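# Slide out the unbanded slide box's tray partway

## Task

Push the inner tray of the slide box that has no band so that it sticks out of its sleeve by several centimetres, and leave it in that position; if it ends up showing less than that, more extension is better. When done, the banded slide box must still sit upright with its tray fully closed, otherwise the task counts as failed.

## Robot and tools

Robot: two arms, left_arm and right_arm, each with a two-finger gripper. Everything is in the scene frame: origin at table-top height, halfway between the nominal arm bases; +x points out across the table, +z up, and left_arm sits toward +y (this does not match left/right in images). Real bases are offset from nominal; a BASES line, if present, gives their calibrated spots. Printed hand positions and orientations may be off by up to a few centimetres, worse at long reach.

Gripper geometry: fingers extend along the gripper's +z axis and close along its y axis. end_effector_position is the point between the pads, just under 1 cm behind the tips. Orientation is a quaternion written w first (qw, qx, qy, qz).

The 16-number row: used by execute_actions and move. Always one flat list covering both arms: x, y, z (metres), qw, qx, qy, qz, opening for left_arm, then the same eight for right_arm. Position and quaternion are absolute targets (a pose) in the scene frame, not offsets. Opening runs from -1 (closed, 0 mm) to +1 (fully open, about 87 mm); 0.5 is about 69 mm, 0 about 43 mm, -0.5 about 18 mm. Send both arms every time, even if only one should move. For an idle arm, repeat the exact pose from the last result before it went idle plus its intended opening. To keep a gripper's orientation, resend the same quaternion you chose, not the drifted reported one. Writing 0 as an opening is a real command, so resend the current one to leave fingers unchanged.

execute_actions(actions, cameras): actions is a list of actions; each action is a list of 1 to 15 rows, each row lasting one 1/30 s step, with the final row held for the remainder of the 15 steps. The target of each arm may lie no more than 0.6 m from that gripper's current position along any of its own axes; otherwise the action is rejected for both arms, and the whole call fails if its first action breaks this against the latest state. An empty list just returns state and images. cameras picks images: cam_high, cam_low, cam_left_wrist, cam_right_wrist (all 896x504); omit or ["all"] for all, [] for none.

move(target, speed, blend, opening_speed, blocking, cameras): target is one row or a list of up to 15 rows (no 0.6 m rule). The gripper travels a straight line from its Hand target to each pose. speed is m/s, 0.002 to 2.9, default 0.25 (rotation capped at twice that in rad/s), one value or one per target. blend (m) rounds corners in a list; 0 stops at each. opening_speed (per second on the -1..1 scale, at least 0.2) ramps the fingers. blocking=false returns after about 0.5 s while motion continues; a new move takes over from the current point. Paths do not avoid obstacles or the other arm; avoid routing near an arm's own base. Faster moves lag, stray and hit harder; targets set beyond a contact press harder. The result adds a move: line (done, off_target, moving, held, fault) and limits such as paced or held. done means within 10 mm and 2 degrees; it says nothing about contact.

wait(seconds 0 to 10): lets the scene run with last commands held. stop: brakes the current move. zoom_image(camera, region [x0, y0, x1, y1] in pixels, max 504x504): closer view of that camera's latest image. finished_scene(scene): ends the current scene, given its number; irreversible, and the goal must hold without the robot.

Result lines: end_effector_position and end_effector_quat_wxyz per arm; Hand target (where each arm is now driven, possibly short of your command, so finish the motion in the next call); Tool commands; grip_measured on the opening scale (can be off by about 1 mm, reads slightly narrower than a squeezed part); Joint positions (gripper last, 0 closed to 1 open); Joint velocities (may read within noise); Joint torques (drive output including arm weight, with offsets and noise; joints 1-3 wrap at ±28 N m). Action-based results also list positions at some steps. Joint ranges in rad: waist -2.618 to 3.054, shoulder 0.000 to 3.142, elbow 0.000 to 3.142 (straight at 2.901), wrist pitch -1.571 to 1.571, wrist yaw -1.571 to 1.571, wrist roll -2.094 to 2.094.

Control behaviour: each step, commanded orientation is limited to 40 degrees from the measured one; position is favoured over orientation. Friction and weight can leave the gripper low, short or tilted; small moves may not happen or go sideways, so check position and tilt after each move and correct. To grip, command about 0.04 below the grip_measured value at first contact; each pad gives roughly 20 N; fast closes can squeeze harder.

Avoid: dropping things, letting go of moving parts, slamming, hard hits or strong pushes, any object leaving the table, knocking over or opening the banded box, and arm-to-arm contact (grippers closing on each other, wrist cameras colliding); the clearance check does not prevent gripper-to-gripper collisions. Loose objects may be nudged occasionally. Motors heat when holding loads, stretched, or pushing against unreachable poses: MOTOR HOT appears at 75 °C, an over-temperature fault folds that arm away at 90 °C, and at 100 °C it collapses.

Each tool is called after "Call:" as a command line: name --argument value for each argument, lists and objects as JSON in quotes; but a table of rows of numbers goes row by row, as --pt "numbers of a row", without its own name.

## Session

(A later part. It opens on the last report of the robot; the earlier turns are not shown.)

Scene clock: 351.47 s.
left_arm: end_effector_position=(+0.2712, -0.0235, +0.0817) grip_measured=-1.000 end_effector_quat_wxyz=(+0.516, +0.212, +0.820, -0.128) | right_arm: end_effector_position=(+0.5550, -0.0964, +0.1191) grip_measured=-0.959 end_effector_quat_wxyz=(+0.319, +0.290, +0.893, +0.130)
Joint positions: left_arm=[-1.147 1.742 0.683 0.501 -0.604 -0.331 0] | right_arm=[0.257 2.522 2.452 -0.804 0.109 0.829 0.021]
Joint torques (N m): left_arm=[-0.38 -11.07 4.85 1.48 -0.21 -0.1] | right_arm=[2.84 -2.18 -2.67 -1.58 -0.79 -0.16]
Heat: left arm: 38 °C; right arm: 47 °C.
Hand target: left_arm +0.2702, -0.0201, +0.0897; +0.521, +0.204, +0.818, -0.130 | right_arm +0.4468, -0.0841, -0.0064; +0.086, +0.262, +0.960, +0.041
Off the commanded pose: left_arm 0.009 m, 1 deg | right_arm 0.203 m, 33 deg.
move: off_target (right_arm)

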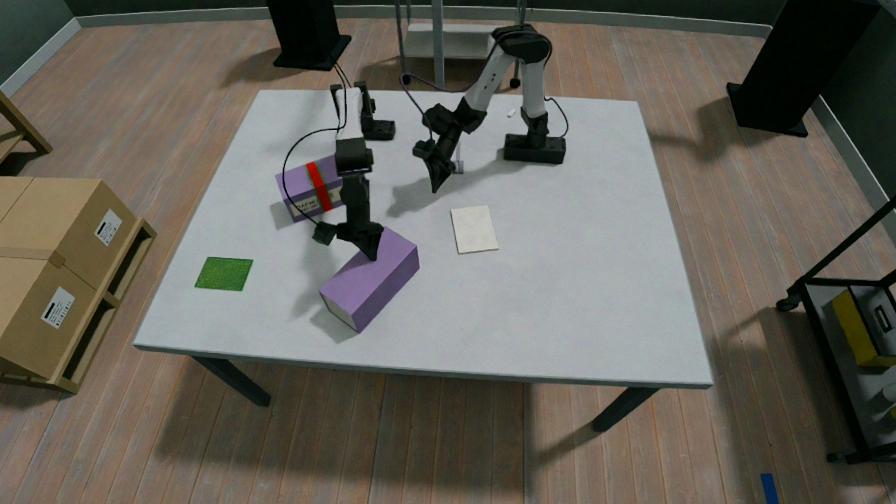

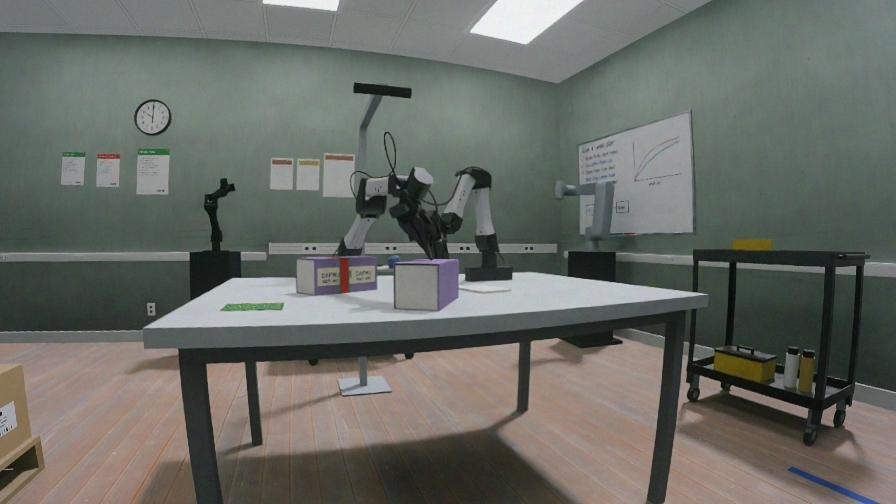

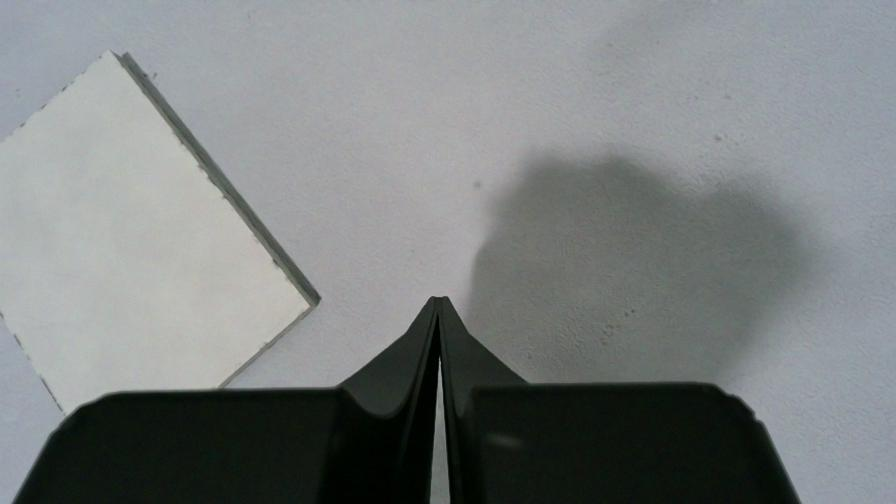

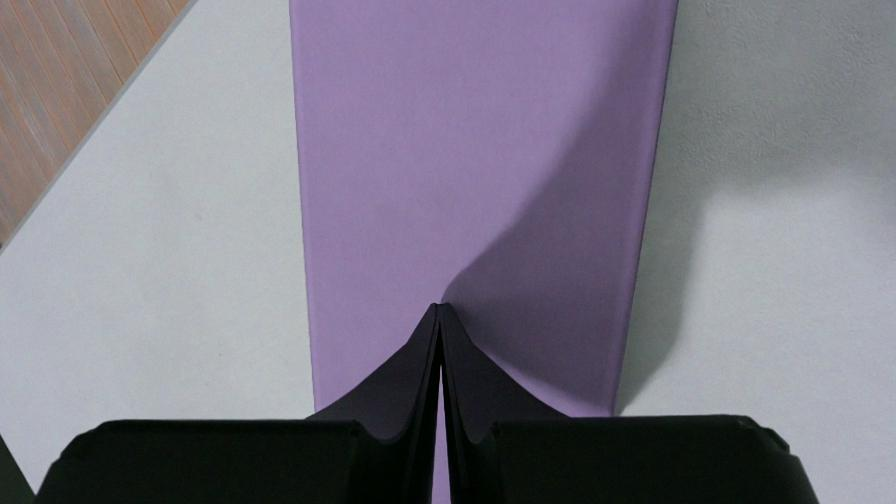

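Call:
move --target '[0.27,-0.02,0.09,0.521,0.204,0.818,-0.130,-1,0.33,-0.09,-0.03,0.06,0.25,0.96,0.03,-1]' --speed 0.08

Call:
zoom_image --camera "cam_high" --region '[250, 90, 530, 330]'

Scene clock: 361.97 s.
left_arm: end_effector_position=(+0.2712, -0.0235, +0.0817) grip_measured=-1.000 end_effector_quat_wxyz=(+0.516, +0.212, +0.820, -0.128) | right_arm: end_effector_position=(+0.4668, -0.0651, +0.1183) grip_measured=-0.959 end_effector_quat_wxyz=(+0.306, +0.273, +0.893, +0.185)
Joint positions: left_arm=[-1.147 1.742 0.683 0.501 -0.604 -0.331 0] | right_arm=[0.327 2.093 1.691 -0.438 0.044 0.888 0.021]
Joint torques (N m): left_arm=[-0.42 -11.12 4.77 1.5 -0.18 -0.12] | right_arm=[1.31 -1.98 -2.85 -2.28 -0.27 -0.44]
Heat: left arm: 38 °C; right arm: 43 °C.
Hand target: left_arm +0.2702, -0.0201, +0.0897; +0.521, +0.204, +0.818, -0.130 | right_arm +0.3456, -0.0886, +0.0070; +0.079, +0.255, +0.963, +0.046
Off the commanded pose: left_arm 0.009 m, 1 deg | right_arm 0.203 m, 35 deg.
move: off_target (right_arm)

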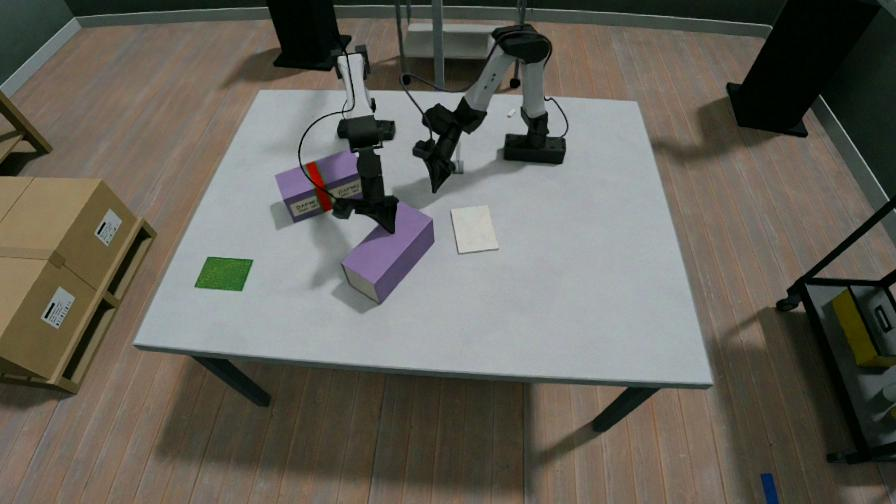

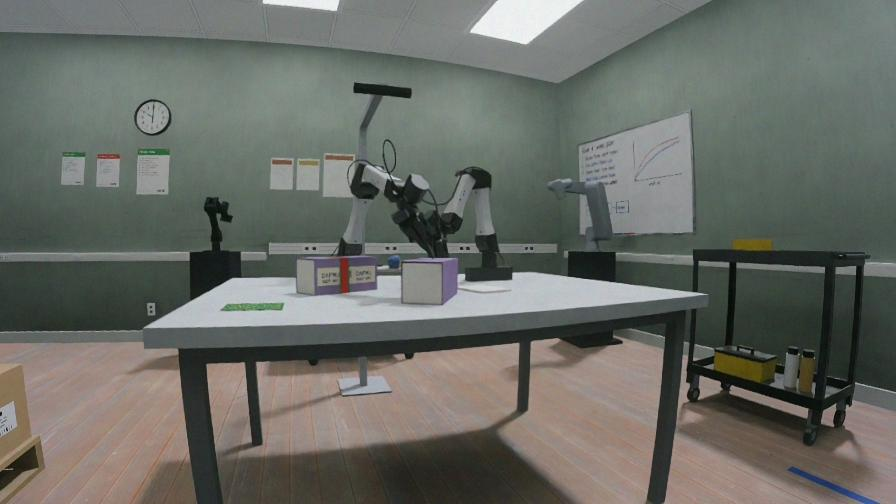

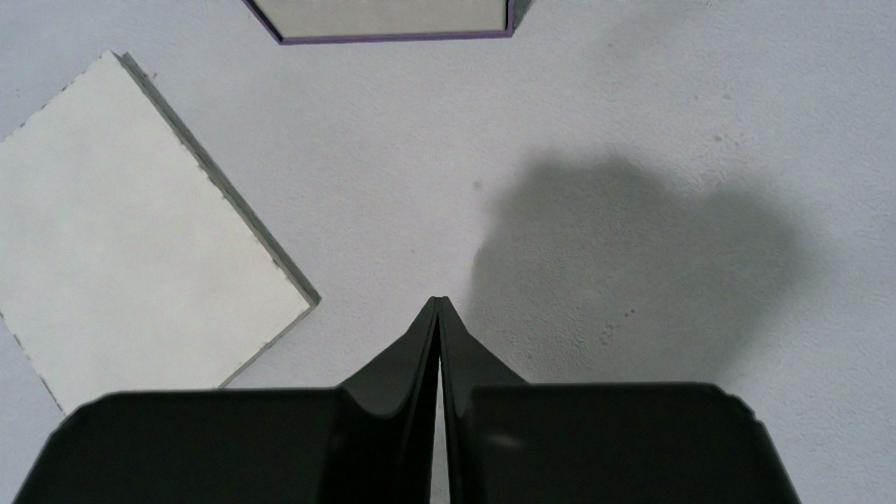

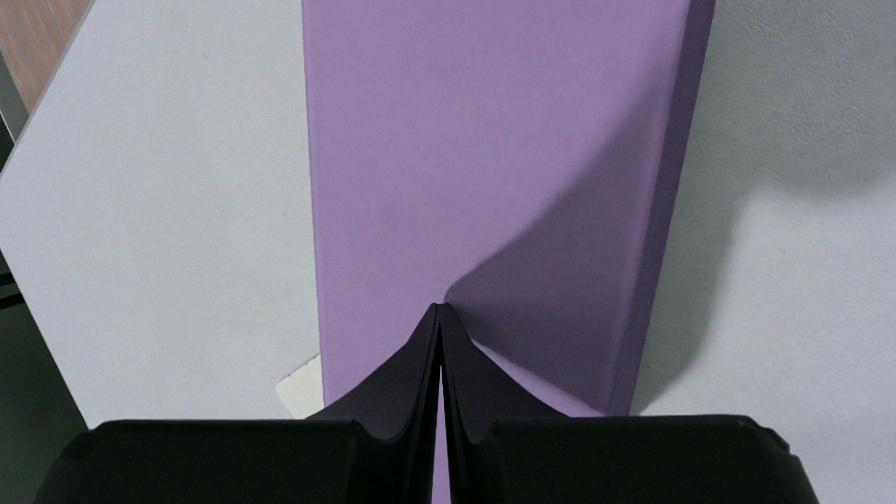

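Scaled by 1.800 (camera's finer frame: 1280x720).

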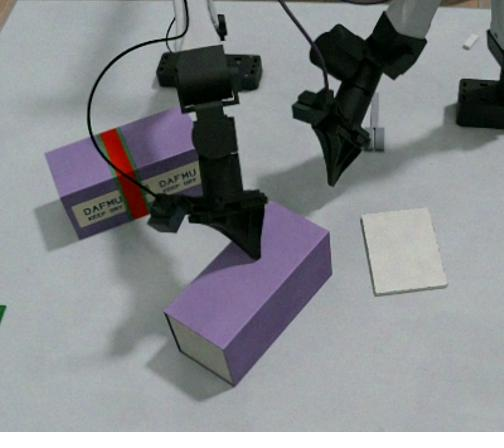

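Call:
move --pt "0.32 -0.015 0.08 0.3914 -0.2432 0.8071 -0.368 -1 0.33 -0.09 -0.03 0.06 0.25 0.96 0.03 -1" --pt "0.36 -0.048 0.05 0.3914 -0.2432 0.8071 -0.368 -1 0.33 -0.09 -0.03 0.06 0.25 0.96 0.03 -1" --speed 0.15

Call:
zoom_image --camera "cam_high" --region '[250, 90, 530, 330]'

Scene clock: 411.10 s.
left_arm: end_effector_position=(+0.3536, -0.0444, +0.0504) grip_measured=-1.000 end_effector_quat_wxyz=(+0.389, -0.242, +0.810, -0.366) | right_arm: end_effector_position=(+0.4592, -0.0645, +0.1173) grip_measured=-0.959 end_effector_quat_wxyz=(+0.293, +0.272, +0.898, +0.185)
Joint positions: left_arm=[-0.886 2.033 0.767 0.778 -0.406 -1.252 0] | right_arm=[0.327 2.083 1.684 -0.463 0.027 0.889 0.021]
Joint torques (N m): left_arm=[0.68 -7.61 7.31 1.7 -0.06 0.09] | right_arm=[1.35 -1.36 -3.02 -2.04 -0.14 -0.49]
Heat: left arm: 37 °C; right arm: 36 °C.
Hand target: left_arm +0.3598, -0.0477, +0.0499; +0.392, -0.243, +0.808, -0.368 | right_arm +0.3424, -0.0893, +0.0063; +0.075, +0.253, +0.964, +0.044
Off the commanded pose: left_arm 0.007 m, 1 deg | right_arm 0.198 m, 33 deg.
move: off_target (right_arm)

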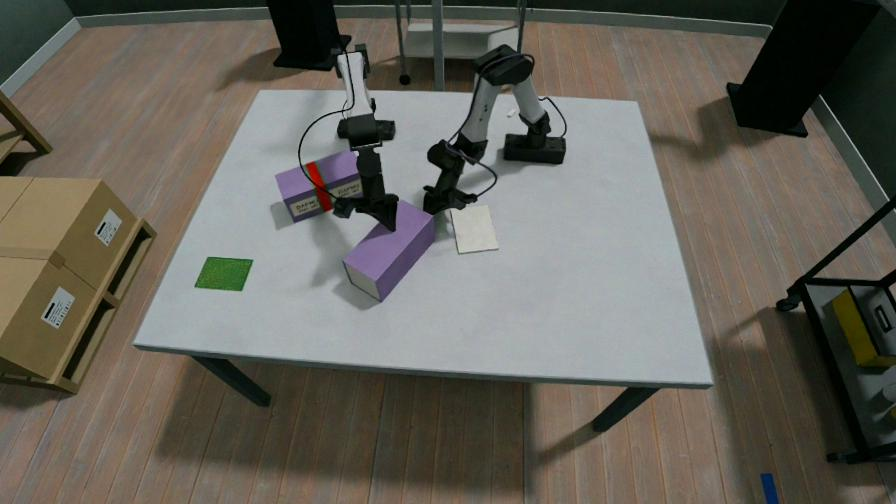

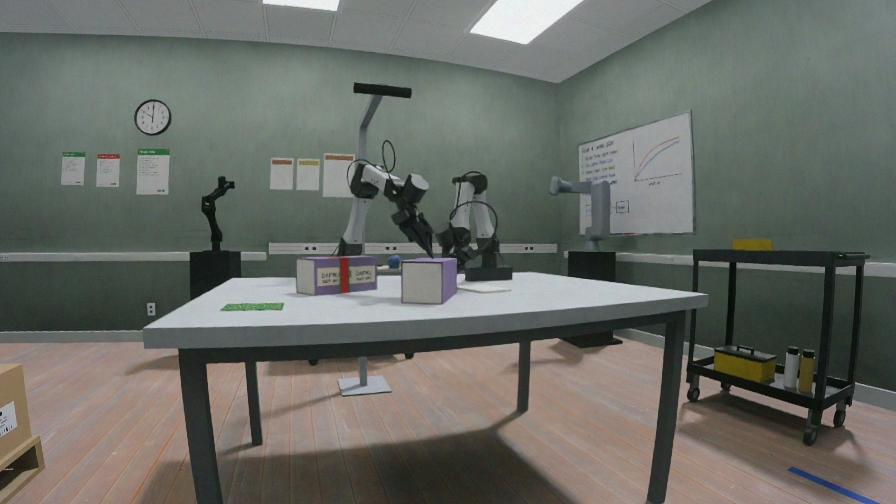

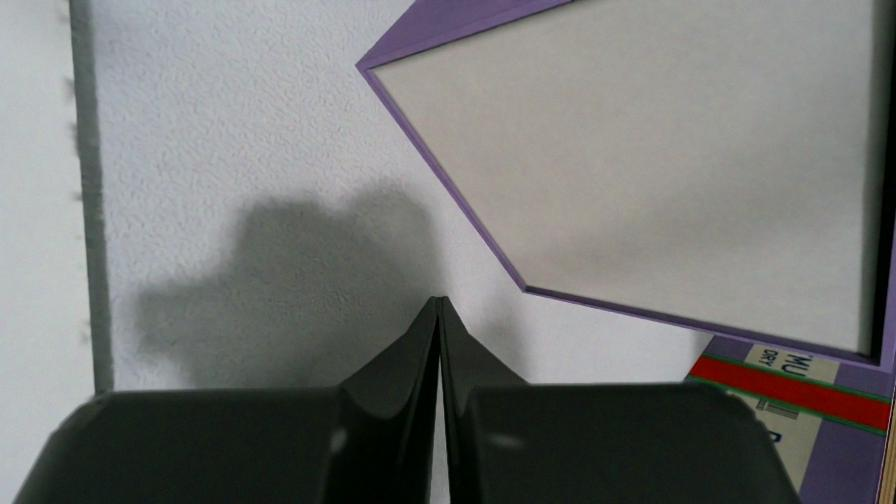

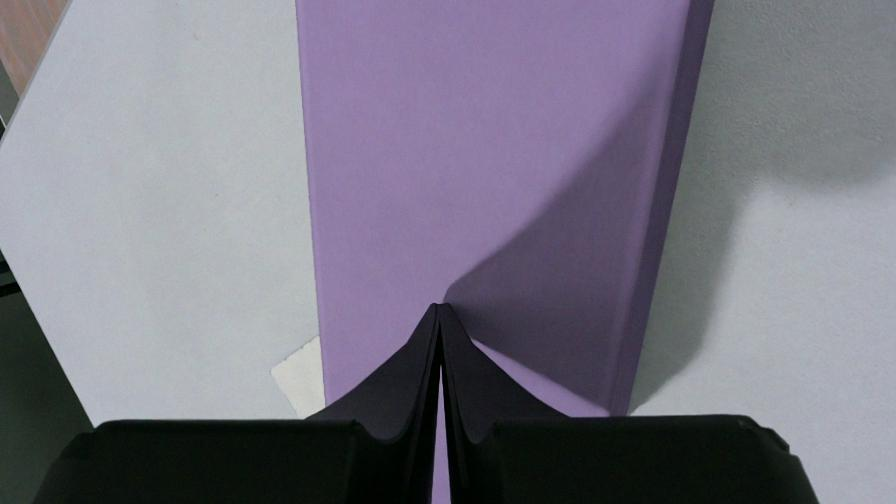

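Scaled by 1.800 (camera's finer frame: 1280x720).

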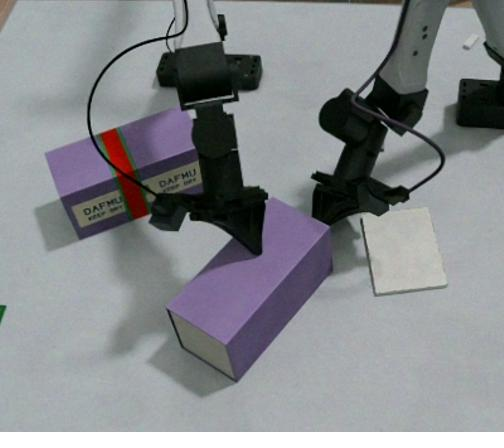

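Call:
move --target '[0.45,-0.095,0.05,0.3914,-0.2432,0.8071,-0.368,-1,0.34,-0.05,-0.03,0.06,0.25,0.96,0.03,-1]' --speed 0.05

Call:
zoom_image --camera "cam_high" --region '[250, 90, 530, 330]'

Scene clock: 433.50 s.
left_arm: end_effector_position=(+0.4223, -0.1026, +0.0522) grip_measured=-1.000 end_effector_quat_wxyz=(+0.370, -0.227, +0.818, -0.377) | right_arm: end_effector_position=(+0.4793, -0.0422, +0.1283) grip_measured=-0.959 end_effector_quat_wxyz=(+0.326, +0.291, +0.879, +0.191)
Joint positions: left_arm=[-0.817 2.24 1.18 0.58 -0.29 -1.213 0] | right_arm=[0.375 2.131 1.764 -0.434 0.103 0.955 0.021]
Joint torques (N m): left_arm=[0.23 -12.56 6.09 1.62 -0.06 0] | right_arm=[-0.58 -9.8 5.64 1.52 0.01 -0.02]
Heat: left arm: 35 °C; right arm: 35 °C.
Hand target: left_arm +0.4223, -0.1020, +0.0522; +0.371, -0.228, +0.818, -0.376 | right_arm +0.4722, -0.0435, +0.1184; +0.311, +0.290, +0.887, +0.181
Off the commanded pose: left_arm 0.029 m, 3 deg | right_arm 0.211 m, 37 deg.
move: held (left_arm, right_arm; a check stopped the path); limits=held
pose unreachable (left arm): on one or more control steps of this call, first in action 0 (counted from 0), this arm could not follow its commanded pose, so it was not sent that pose on those steps. It may still have moved: this result reports where it is.
cause: moving toward the commanded pose would bring a part of the arm too close to another arm (this arm's wrist (the part past joint 4) and the right arm's wrist (the part past joint 4), along the way the arms are being sent, or toward where that arm still pushes).
pose unreachable (right arm): on one or more control steps of this call, first in action 0 (counted from 0), this arm could not follow its commanded pose, so it was not sent that pose on those steps. It may still have moved: this result reports where it is.
cause: moving toward the commanded pose would bring a part of the arm too close to another arm (this arm's wrist (the part past joint 4) and the left arm's wrist (the part past joint 4), along the way the arms are being sent, or toward where that arm still pushes).

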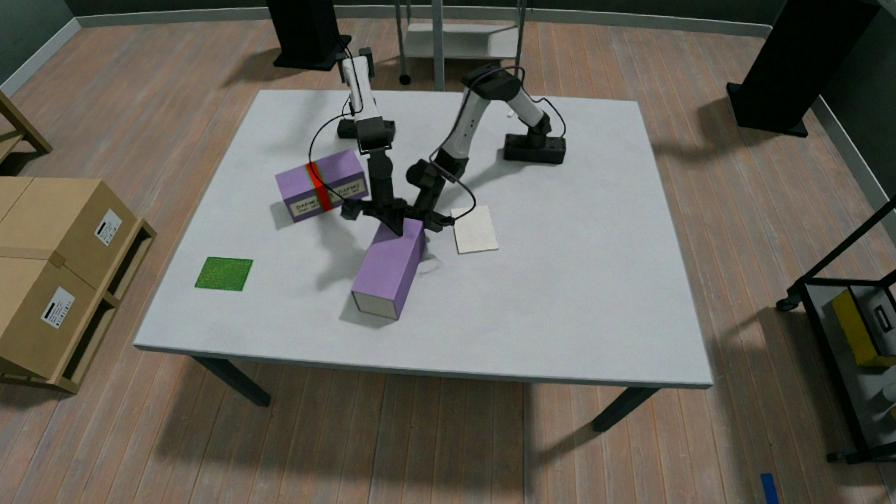

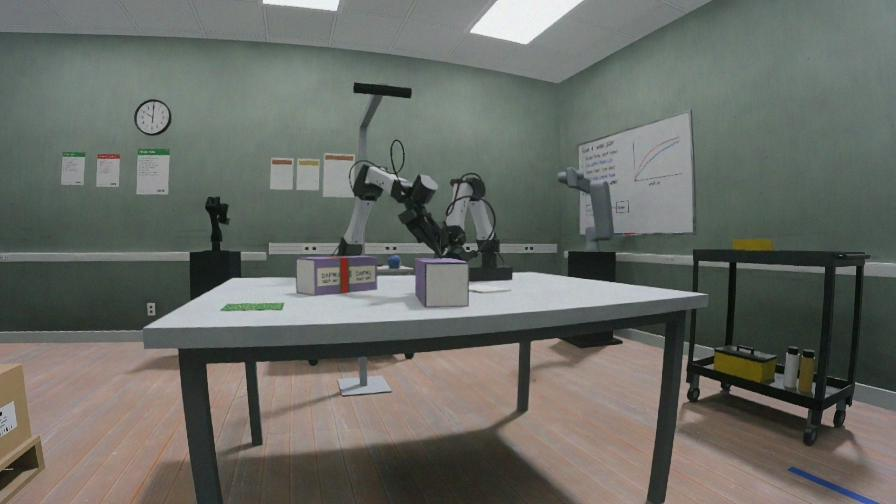

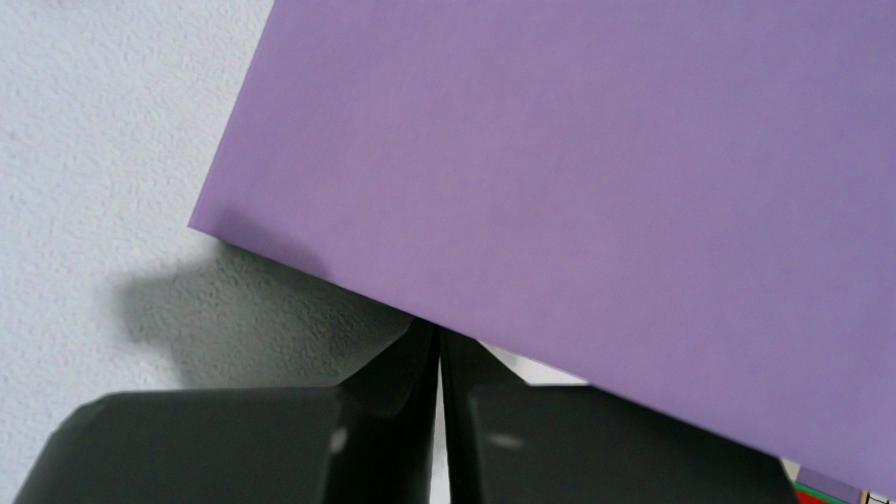

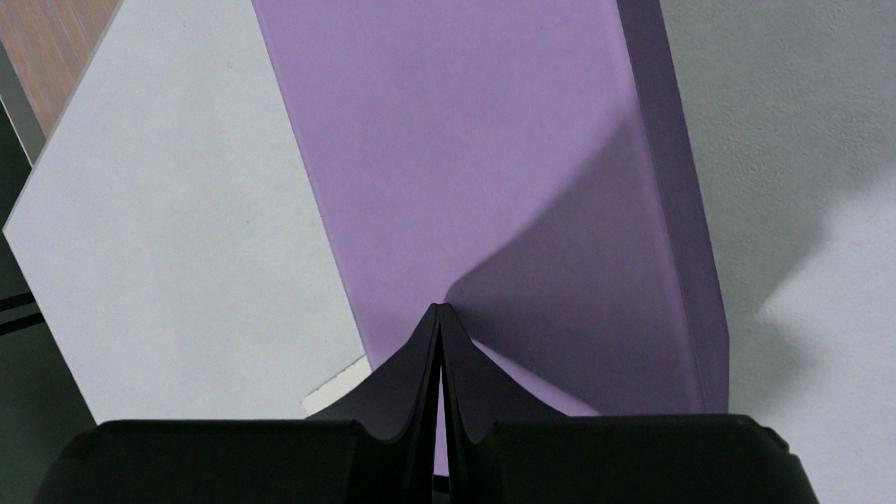

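Scaled by 1.800 (camera's finer frame: 1280x720).

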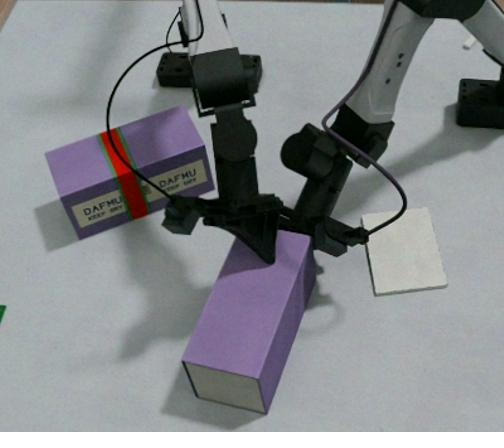

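Call:
move --pt "0.32 -0.03 0.06 0.3914 -0.2432 0.8071 -0.368 -1 0.479 -0.042 0.14 0.311 0.29 0.887 0.181 -1" --pt "0.25 0.12 0.13 0.3914 -0.2432 0.8071 -0.368 -1 0.479 -0.042 0.19 0.2 0.13 0.97 0.03 -1" --pt "0.25 0.14 0.13 0.3914 -0.2432 0.8071 -0.368 -1 0.515 -0.06 0.18 0.2 0.13 0.97 0.03 -1" --speed 0.12

Call:
zoom_image --camera "cam_high" --region '[250, 90, 530, 330]'

Scene clock: 464.73 s.
left_arm: end_effector_position=(+0.2524, +0.1361, +0.1369) grip_measured=-1.000 end_effector_quat_wxyz=(+0.393, -0.245, +0.802, -0.376) | right_arm: end_effector_position=(+0.5058, -0.0652, +0.1654) grip_measured=-0.959 end_effector_quat_wxyz=(+0.299, +0.134, +0.941, +0.081)
Joint positions: left_arm=[-0.661 0.721 0.177 0.115 -0.207 -1.153 0] | right_arm=[0.347 2.589 2.83 -1.192 0.121 0.575 0.021]
Joint torques (N m): left_arm=[0.9 -0.81 6.74 1.6 0.04 0.07] | right_arm=[-0.38 -11.77 8.38 1.89 0.06 -0.05]
Heat: left arm: 35 °C; right arm: 41 °C.
Hand target: left_arm +0.2502, +0.1398, +0.1299; +0.392, -0.243, +0.807, -0.368 | right_arm +0.5136, -0.0605, +0.1800; +0.324, +0.130, +0.932, +0.093
Off the commanded pose: left_arm 0.008 m, 1 deg | right_arm 0.018 m, 13 deg.
elbow stopped short (right arm): the move would have taken joint 3 (elbow) straighter than the controller allows.
move: off_target (right_arm)

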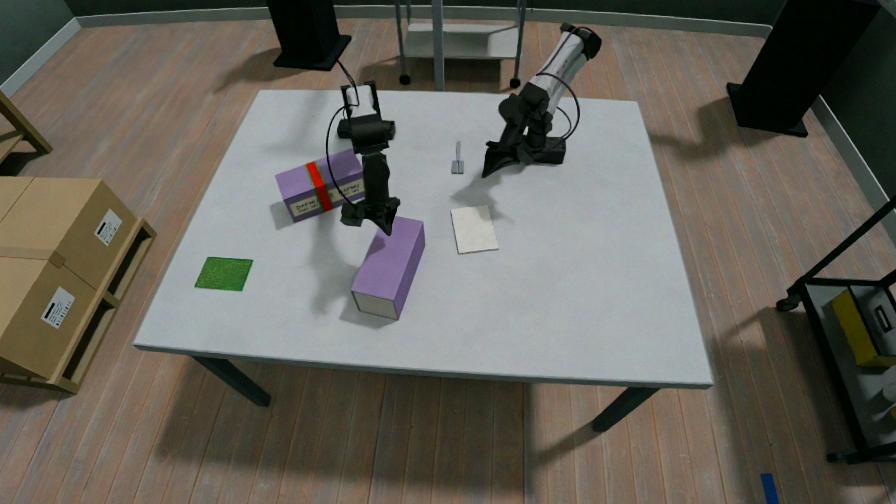

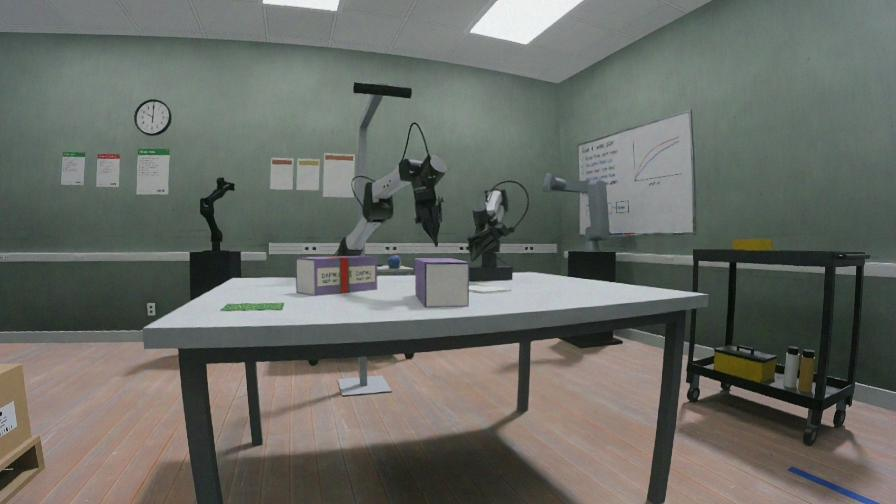

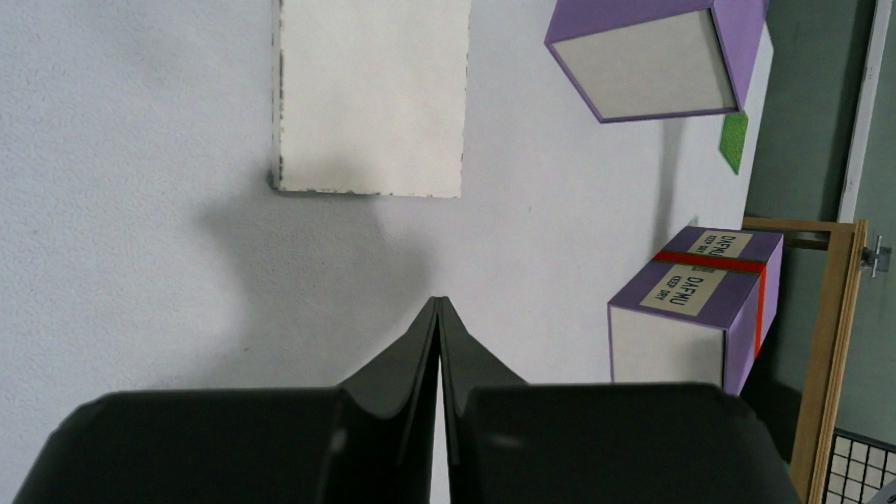

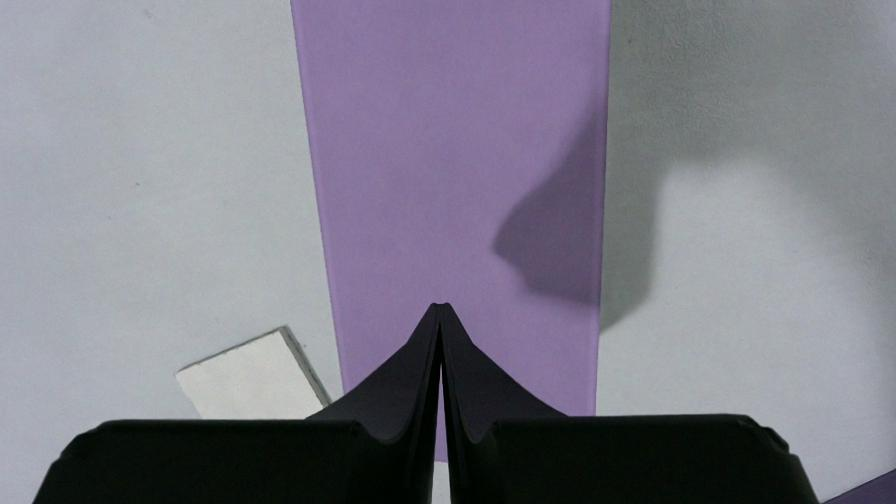

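Scaled by 1.800 (camera's finer frame: 1280x720).

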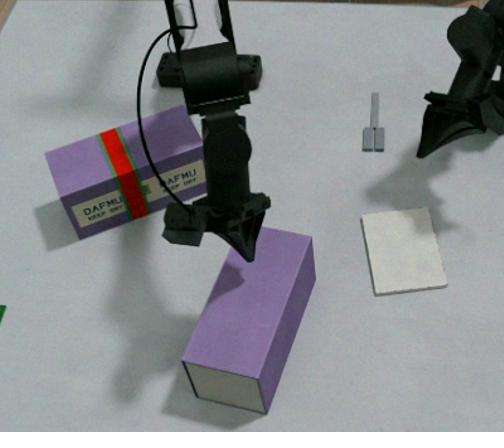

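Call:
move --pt "0.25 0.14 0.13 0.3914 -0.2432 0.8071 -0.368 -1 0.47 -0.055 0.0 0.06 0.13 0.99 0.03 -1" --pt "0.25 0.14 0.13 0.3914 -0.2432 0.8071 -0.368 -1 0.25 -0.01 -0.03 0.06 0.13 0.99 0.03 -1" --speed 0.08

Call:
zoom_image --camera "cam_high" --region '[250, 90, 530, 330]'

Scene clock: 481.60 s.
left_arm: end_effector_position=(+0.2521, +0.1360, +0.1364) grip_measured=-1.000 end_effector_quat_wxyz=(+0.393, -0.244, +0.803, -0.376) | right_arm: end_effector_position=(+0.3786, +0.0385, +0.1156) grip_measured=-0.959 end_effector_quat_wxyz=(+0.287, +0.171, +0.921, +0.202)
Joint positions: left_arm=[-0.661 0.721 0.177 0.114 -0.205 -1.151 0] | right_arm=[0.59 1.985 1.533 -0.406 0.094 0.905 0.021]
Joint torques (N m): left_arm=[0.81 -0.85 6.71 1.6 -0.01 0.11] | right_arm=[2.1 -0.76 -3.25 -2.15 -0.49 -0.29]
Heat: left arm: 33 °C; right arm: 41 °C.
Hand target: left_arm +0.2502, +0.1398, +0.1298; +0.392, -0.243, +0.808, -0.368 | right_arm +0.2631, -0.0095, +0.0073; +0.076, +0.136, +0.987, +0.044
Off the commanded pose: left_arm 0.008 m, 1 deg | right_arm 0.200 m, 34 deg.
move: off_target (right_arm)

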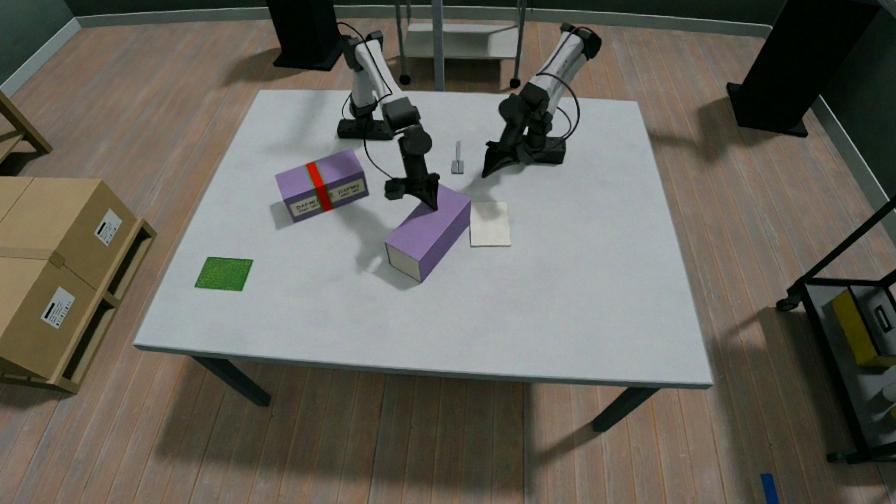

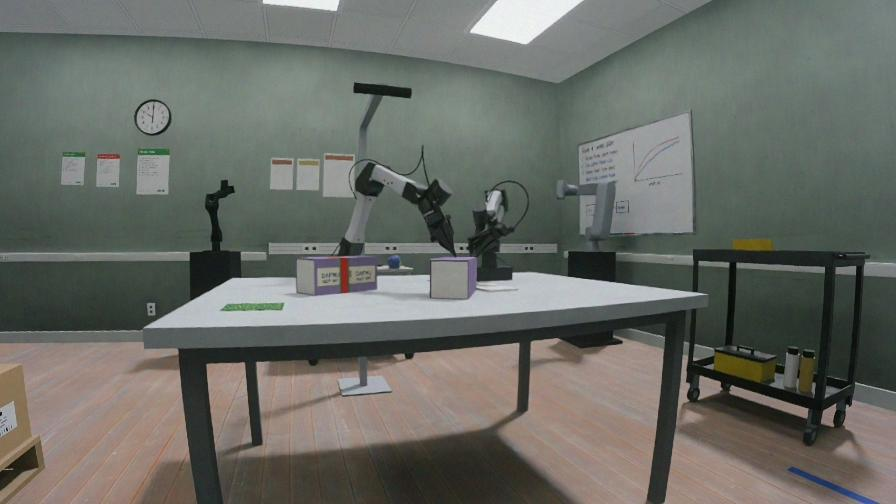

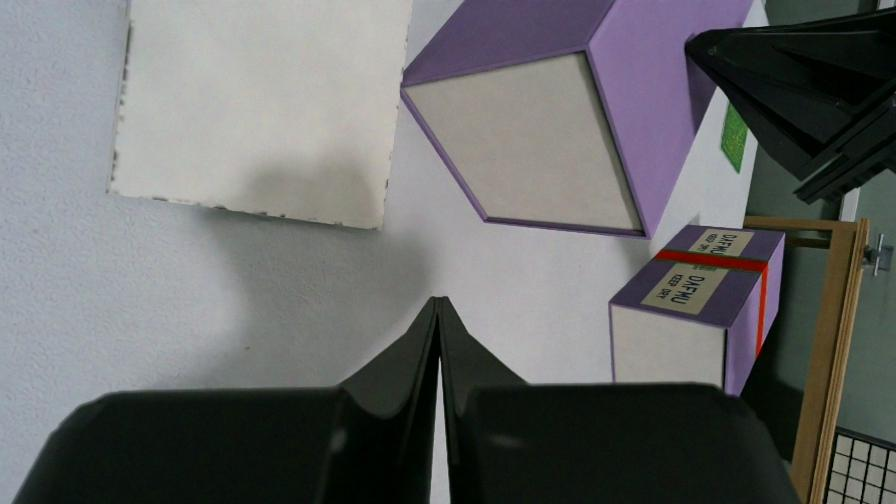

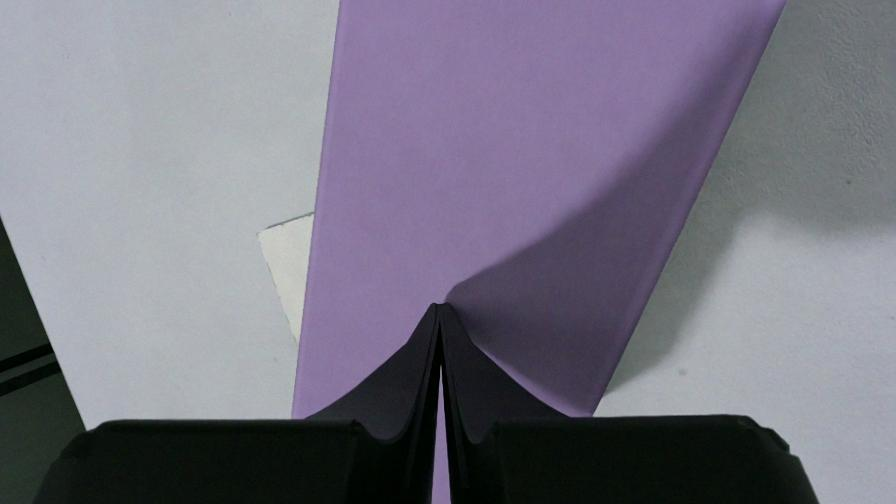

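Scaled by 1.800 (camera's finer frame: 1280x720).

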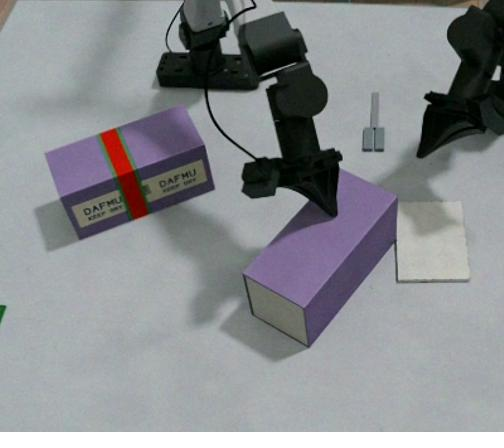

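Call:
move --pt "0.25 0.14 0.13 0.3914 -0.2432 0.8071 -0.368 -1 0.38 0.038 0.15 0.15 0.2 0.96 0.06 -1" --pt "0.25 0.12 0.09 0.512 0.2535 0.804 -0.1615 -1 0.43 -0.005 0.18 0.06 0.3 0.954 0.02 -1" --pt "0.265 0.093 0.06 0.512 0.2535 0.804 -0.1615 -1 0.43 -0.005 0.17 0.06 0.3 0.954 0.02 -1" --speed 0.12

Call:
zoom_image --camera "cam_high" --region '[250, 90, 530, 330]'

Scene clock: 515.80 s.
left_arm: end_effector_position=(+0.2611, +0.0984, +0.0558) grip_measured=-1.000 end_effector_quat_wxyz=(+0.505, +0.254, +0.809, -0.161) | right_arm: end_effector_position=(+0.4203, -0.0092, +0.1494) grip_measured=-0.959 end_effector_quat_wxyz=(+0.140, +0.306, +0.937, +0.092)
Joint positions: left_arm=[-0.859 1.445 0.168 0.807 -0.249 -0.13 0] | right_arm=[0.452 2.581 2.831 -1.489 0.055 1.057 0.021]
Joint torques (N m): left_arm=[-0.69 -2.37 6.58 1.83 -0.13 -0.03] | right_arm=[-1.14 -12.81 7.88 1.3 -0.08 0.1]
Heat: left arm: 33 °C; right arm: 40 °C.
Hand target: left_arm +0.2648, +0.0932, +0.0602; +0.512, +0.254, +0.805, -0.162 | right_arm +0.4284, -0.0057, +0.1699; +0.161, +0.309, +0.929, +0.121
Off the commanded pose: left_arm 0.008 m, 1 deg | right_arm 0.023 m, 12 deg.
elbow stopped short (right arm): the move would have taken joint 3 (elbow) straighter than the controller allows.
move: off_target (right_arm)

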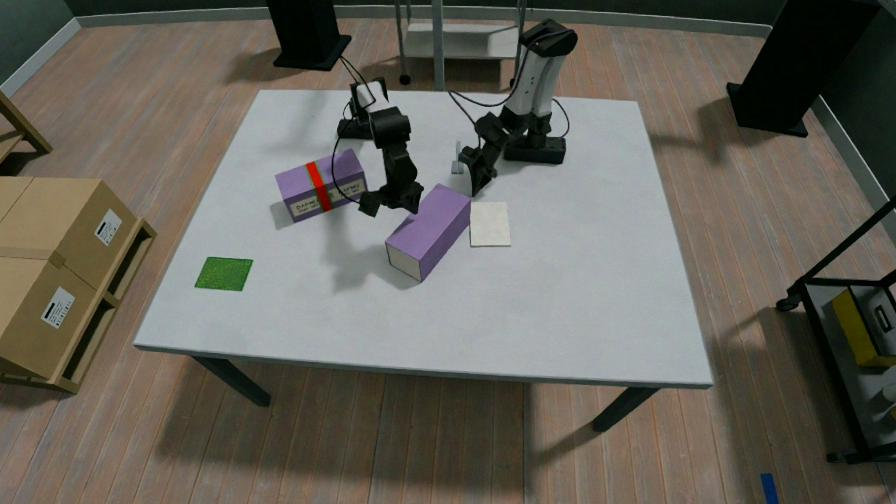

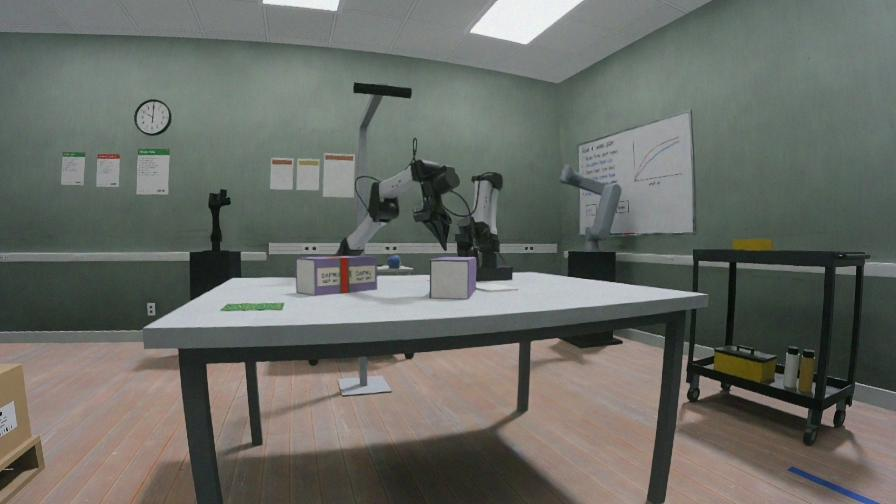

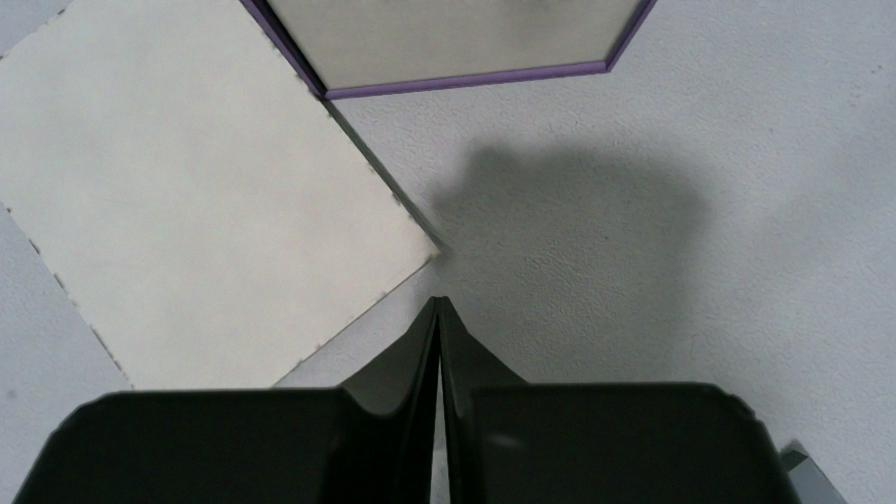

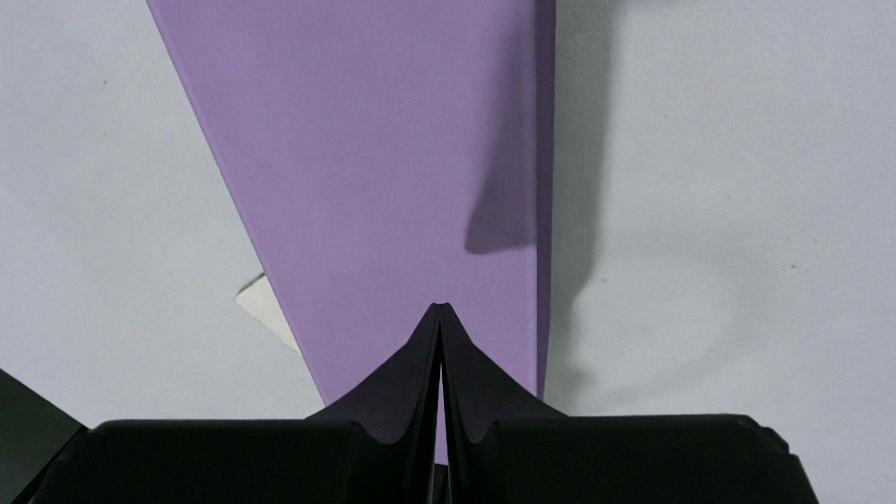

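Scaled by 1.800 (camera's finer frame: 1280x720).

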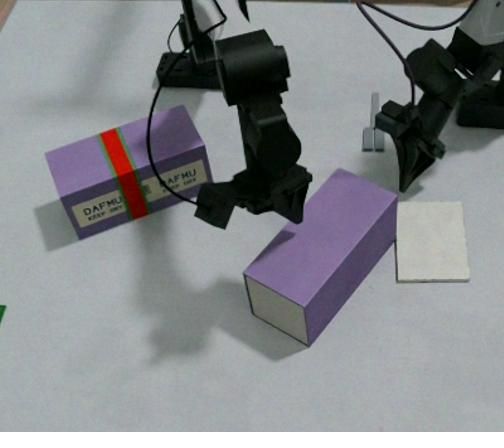

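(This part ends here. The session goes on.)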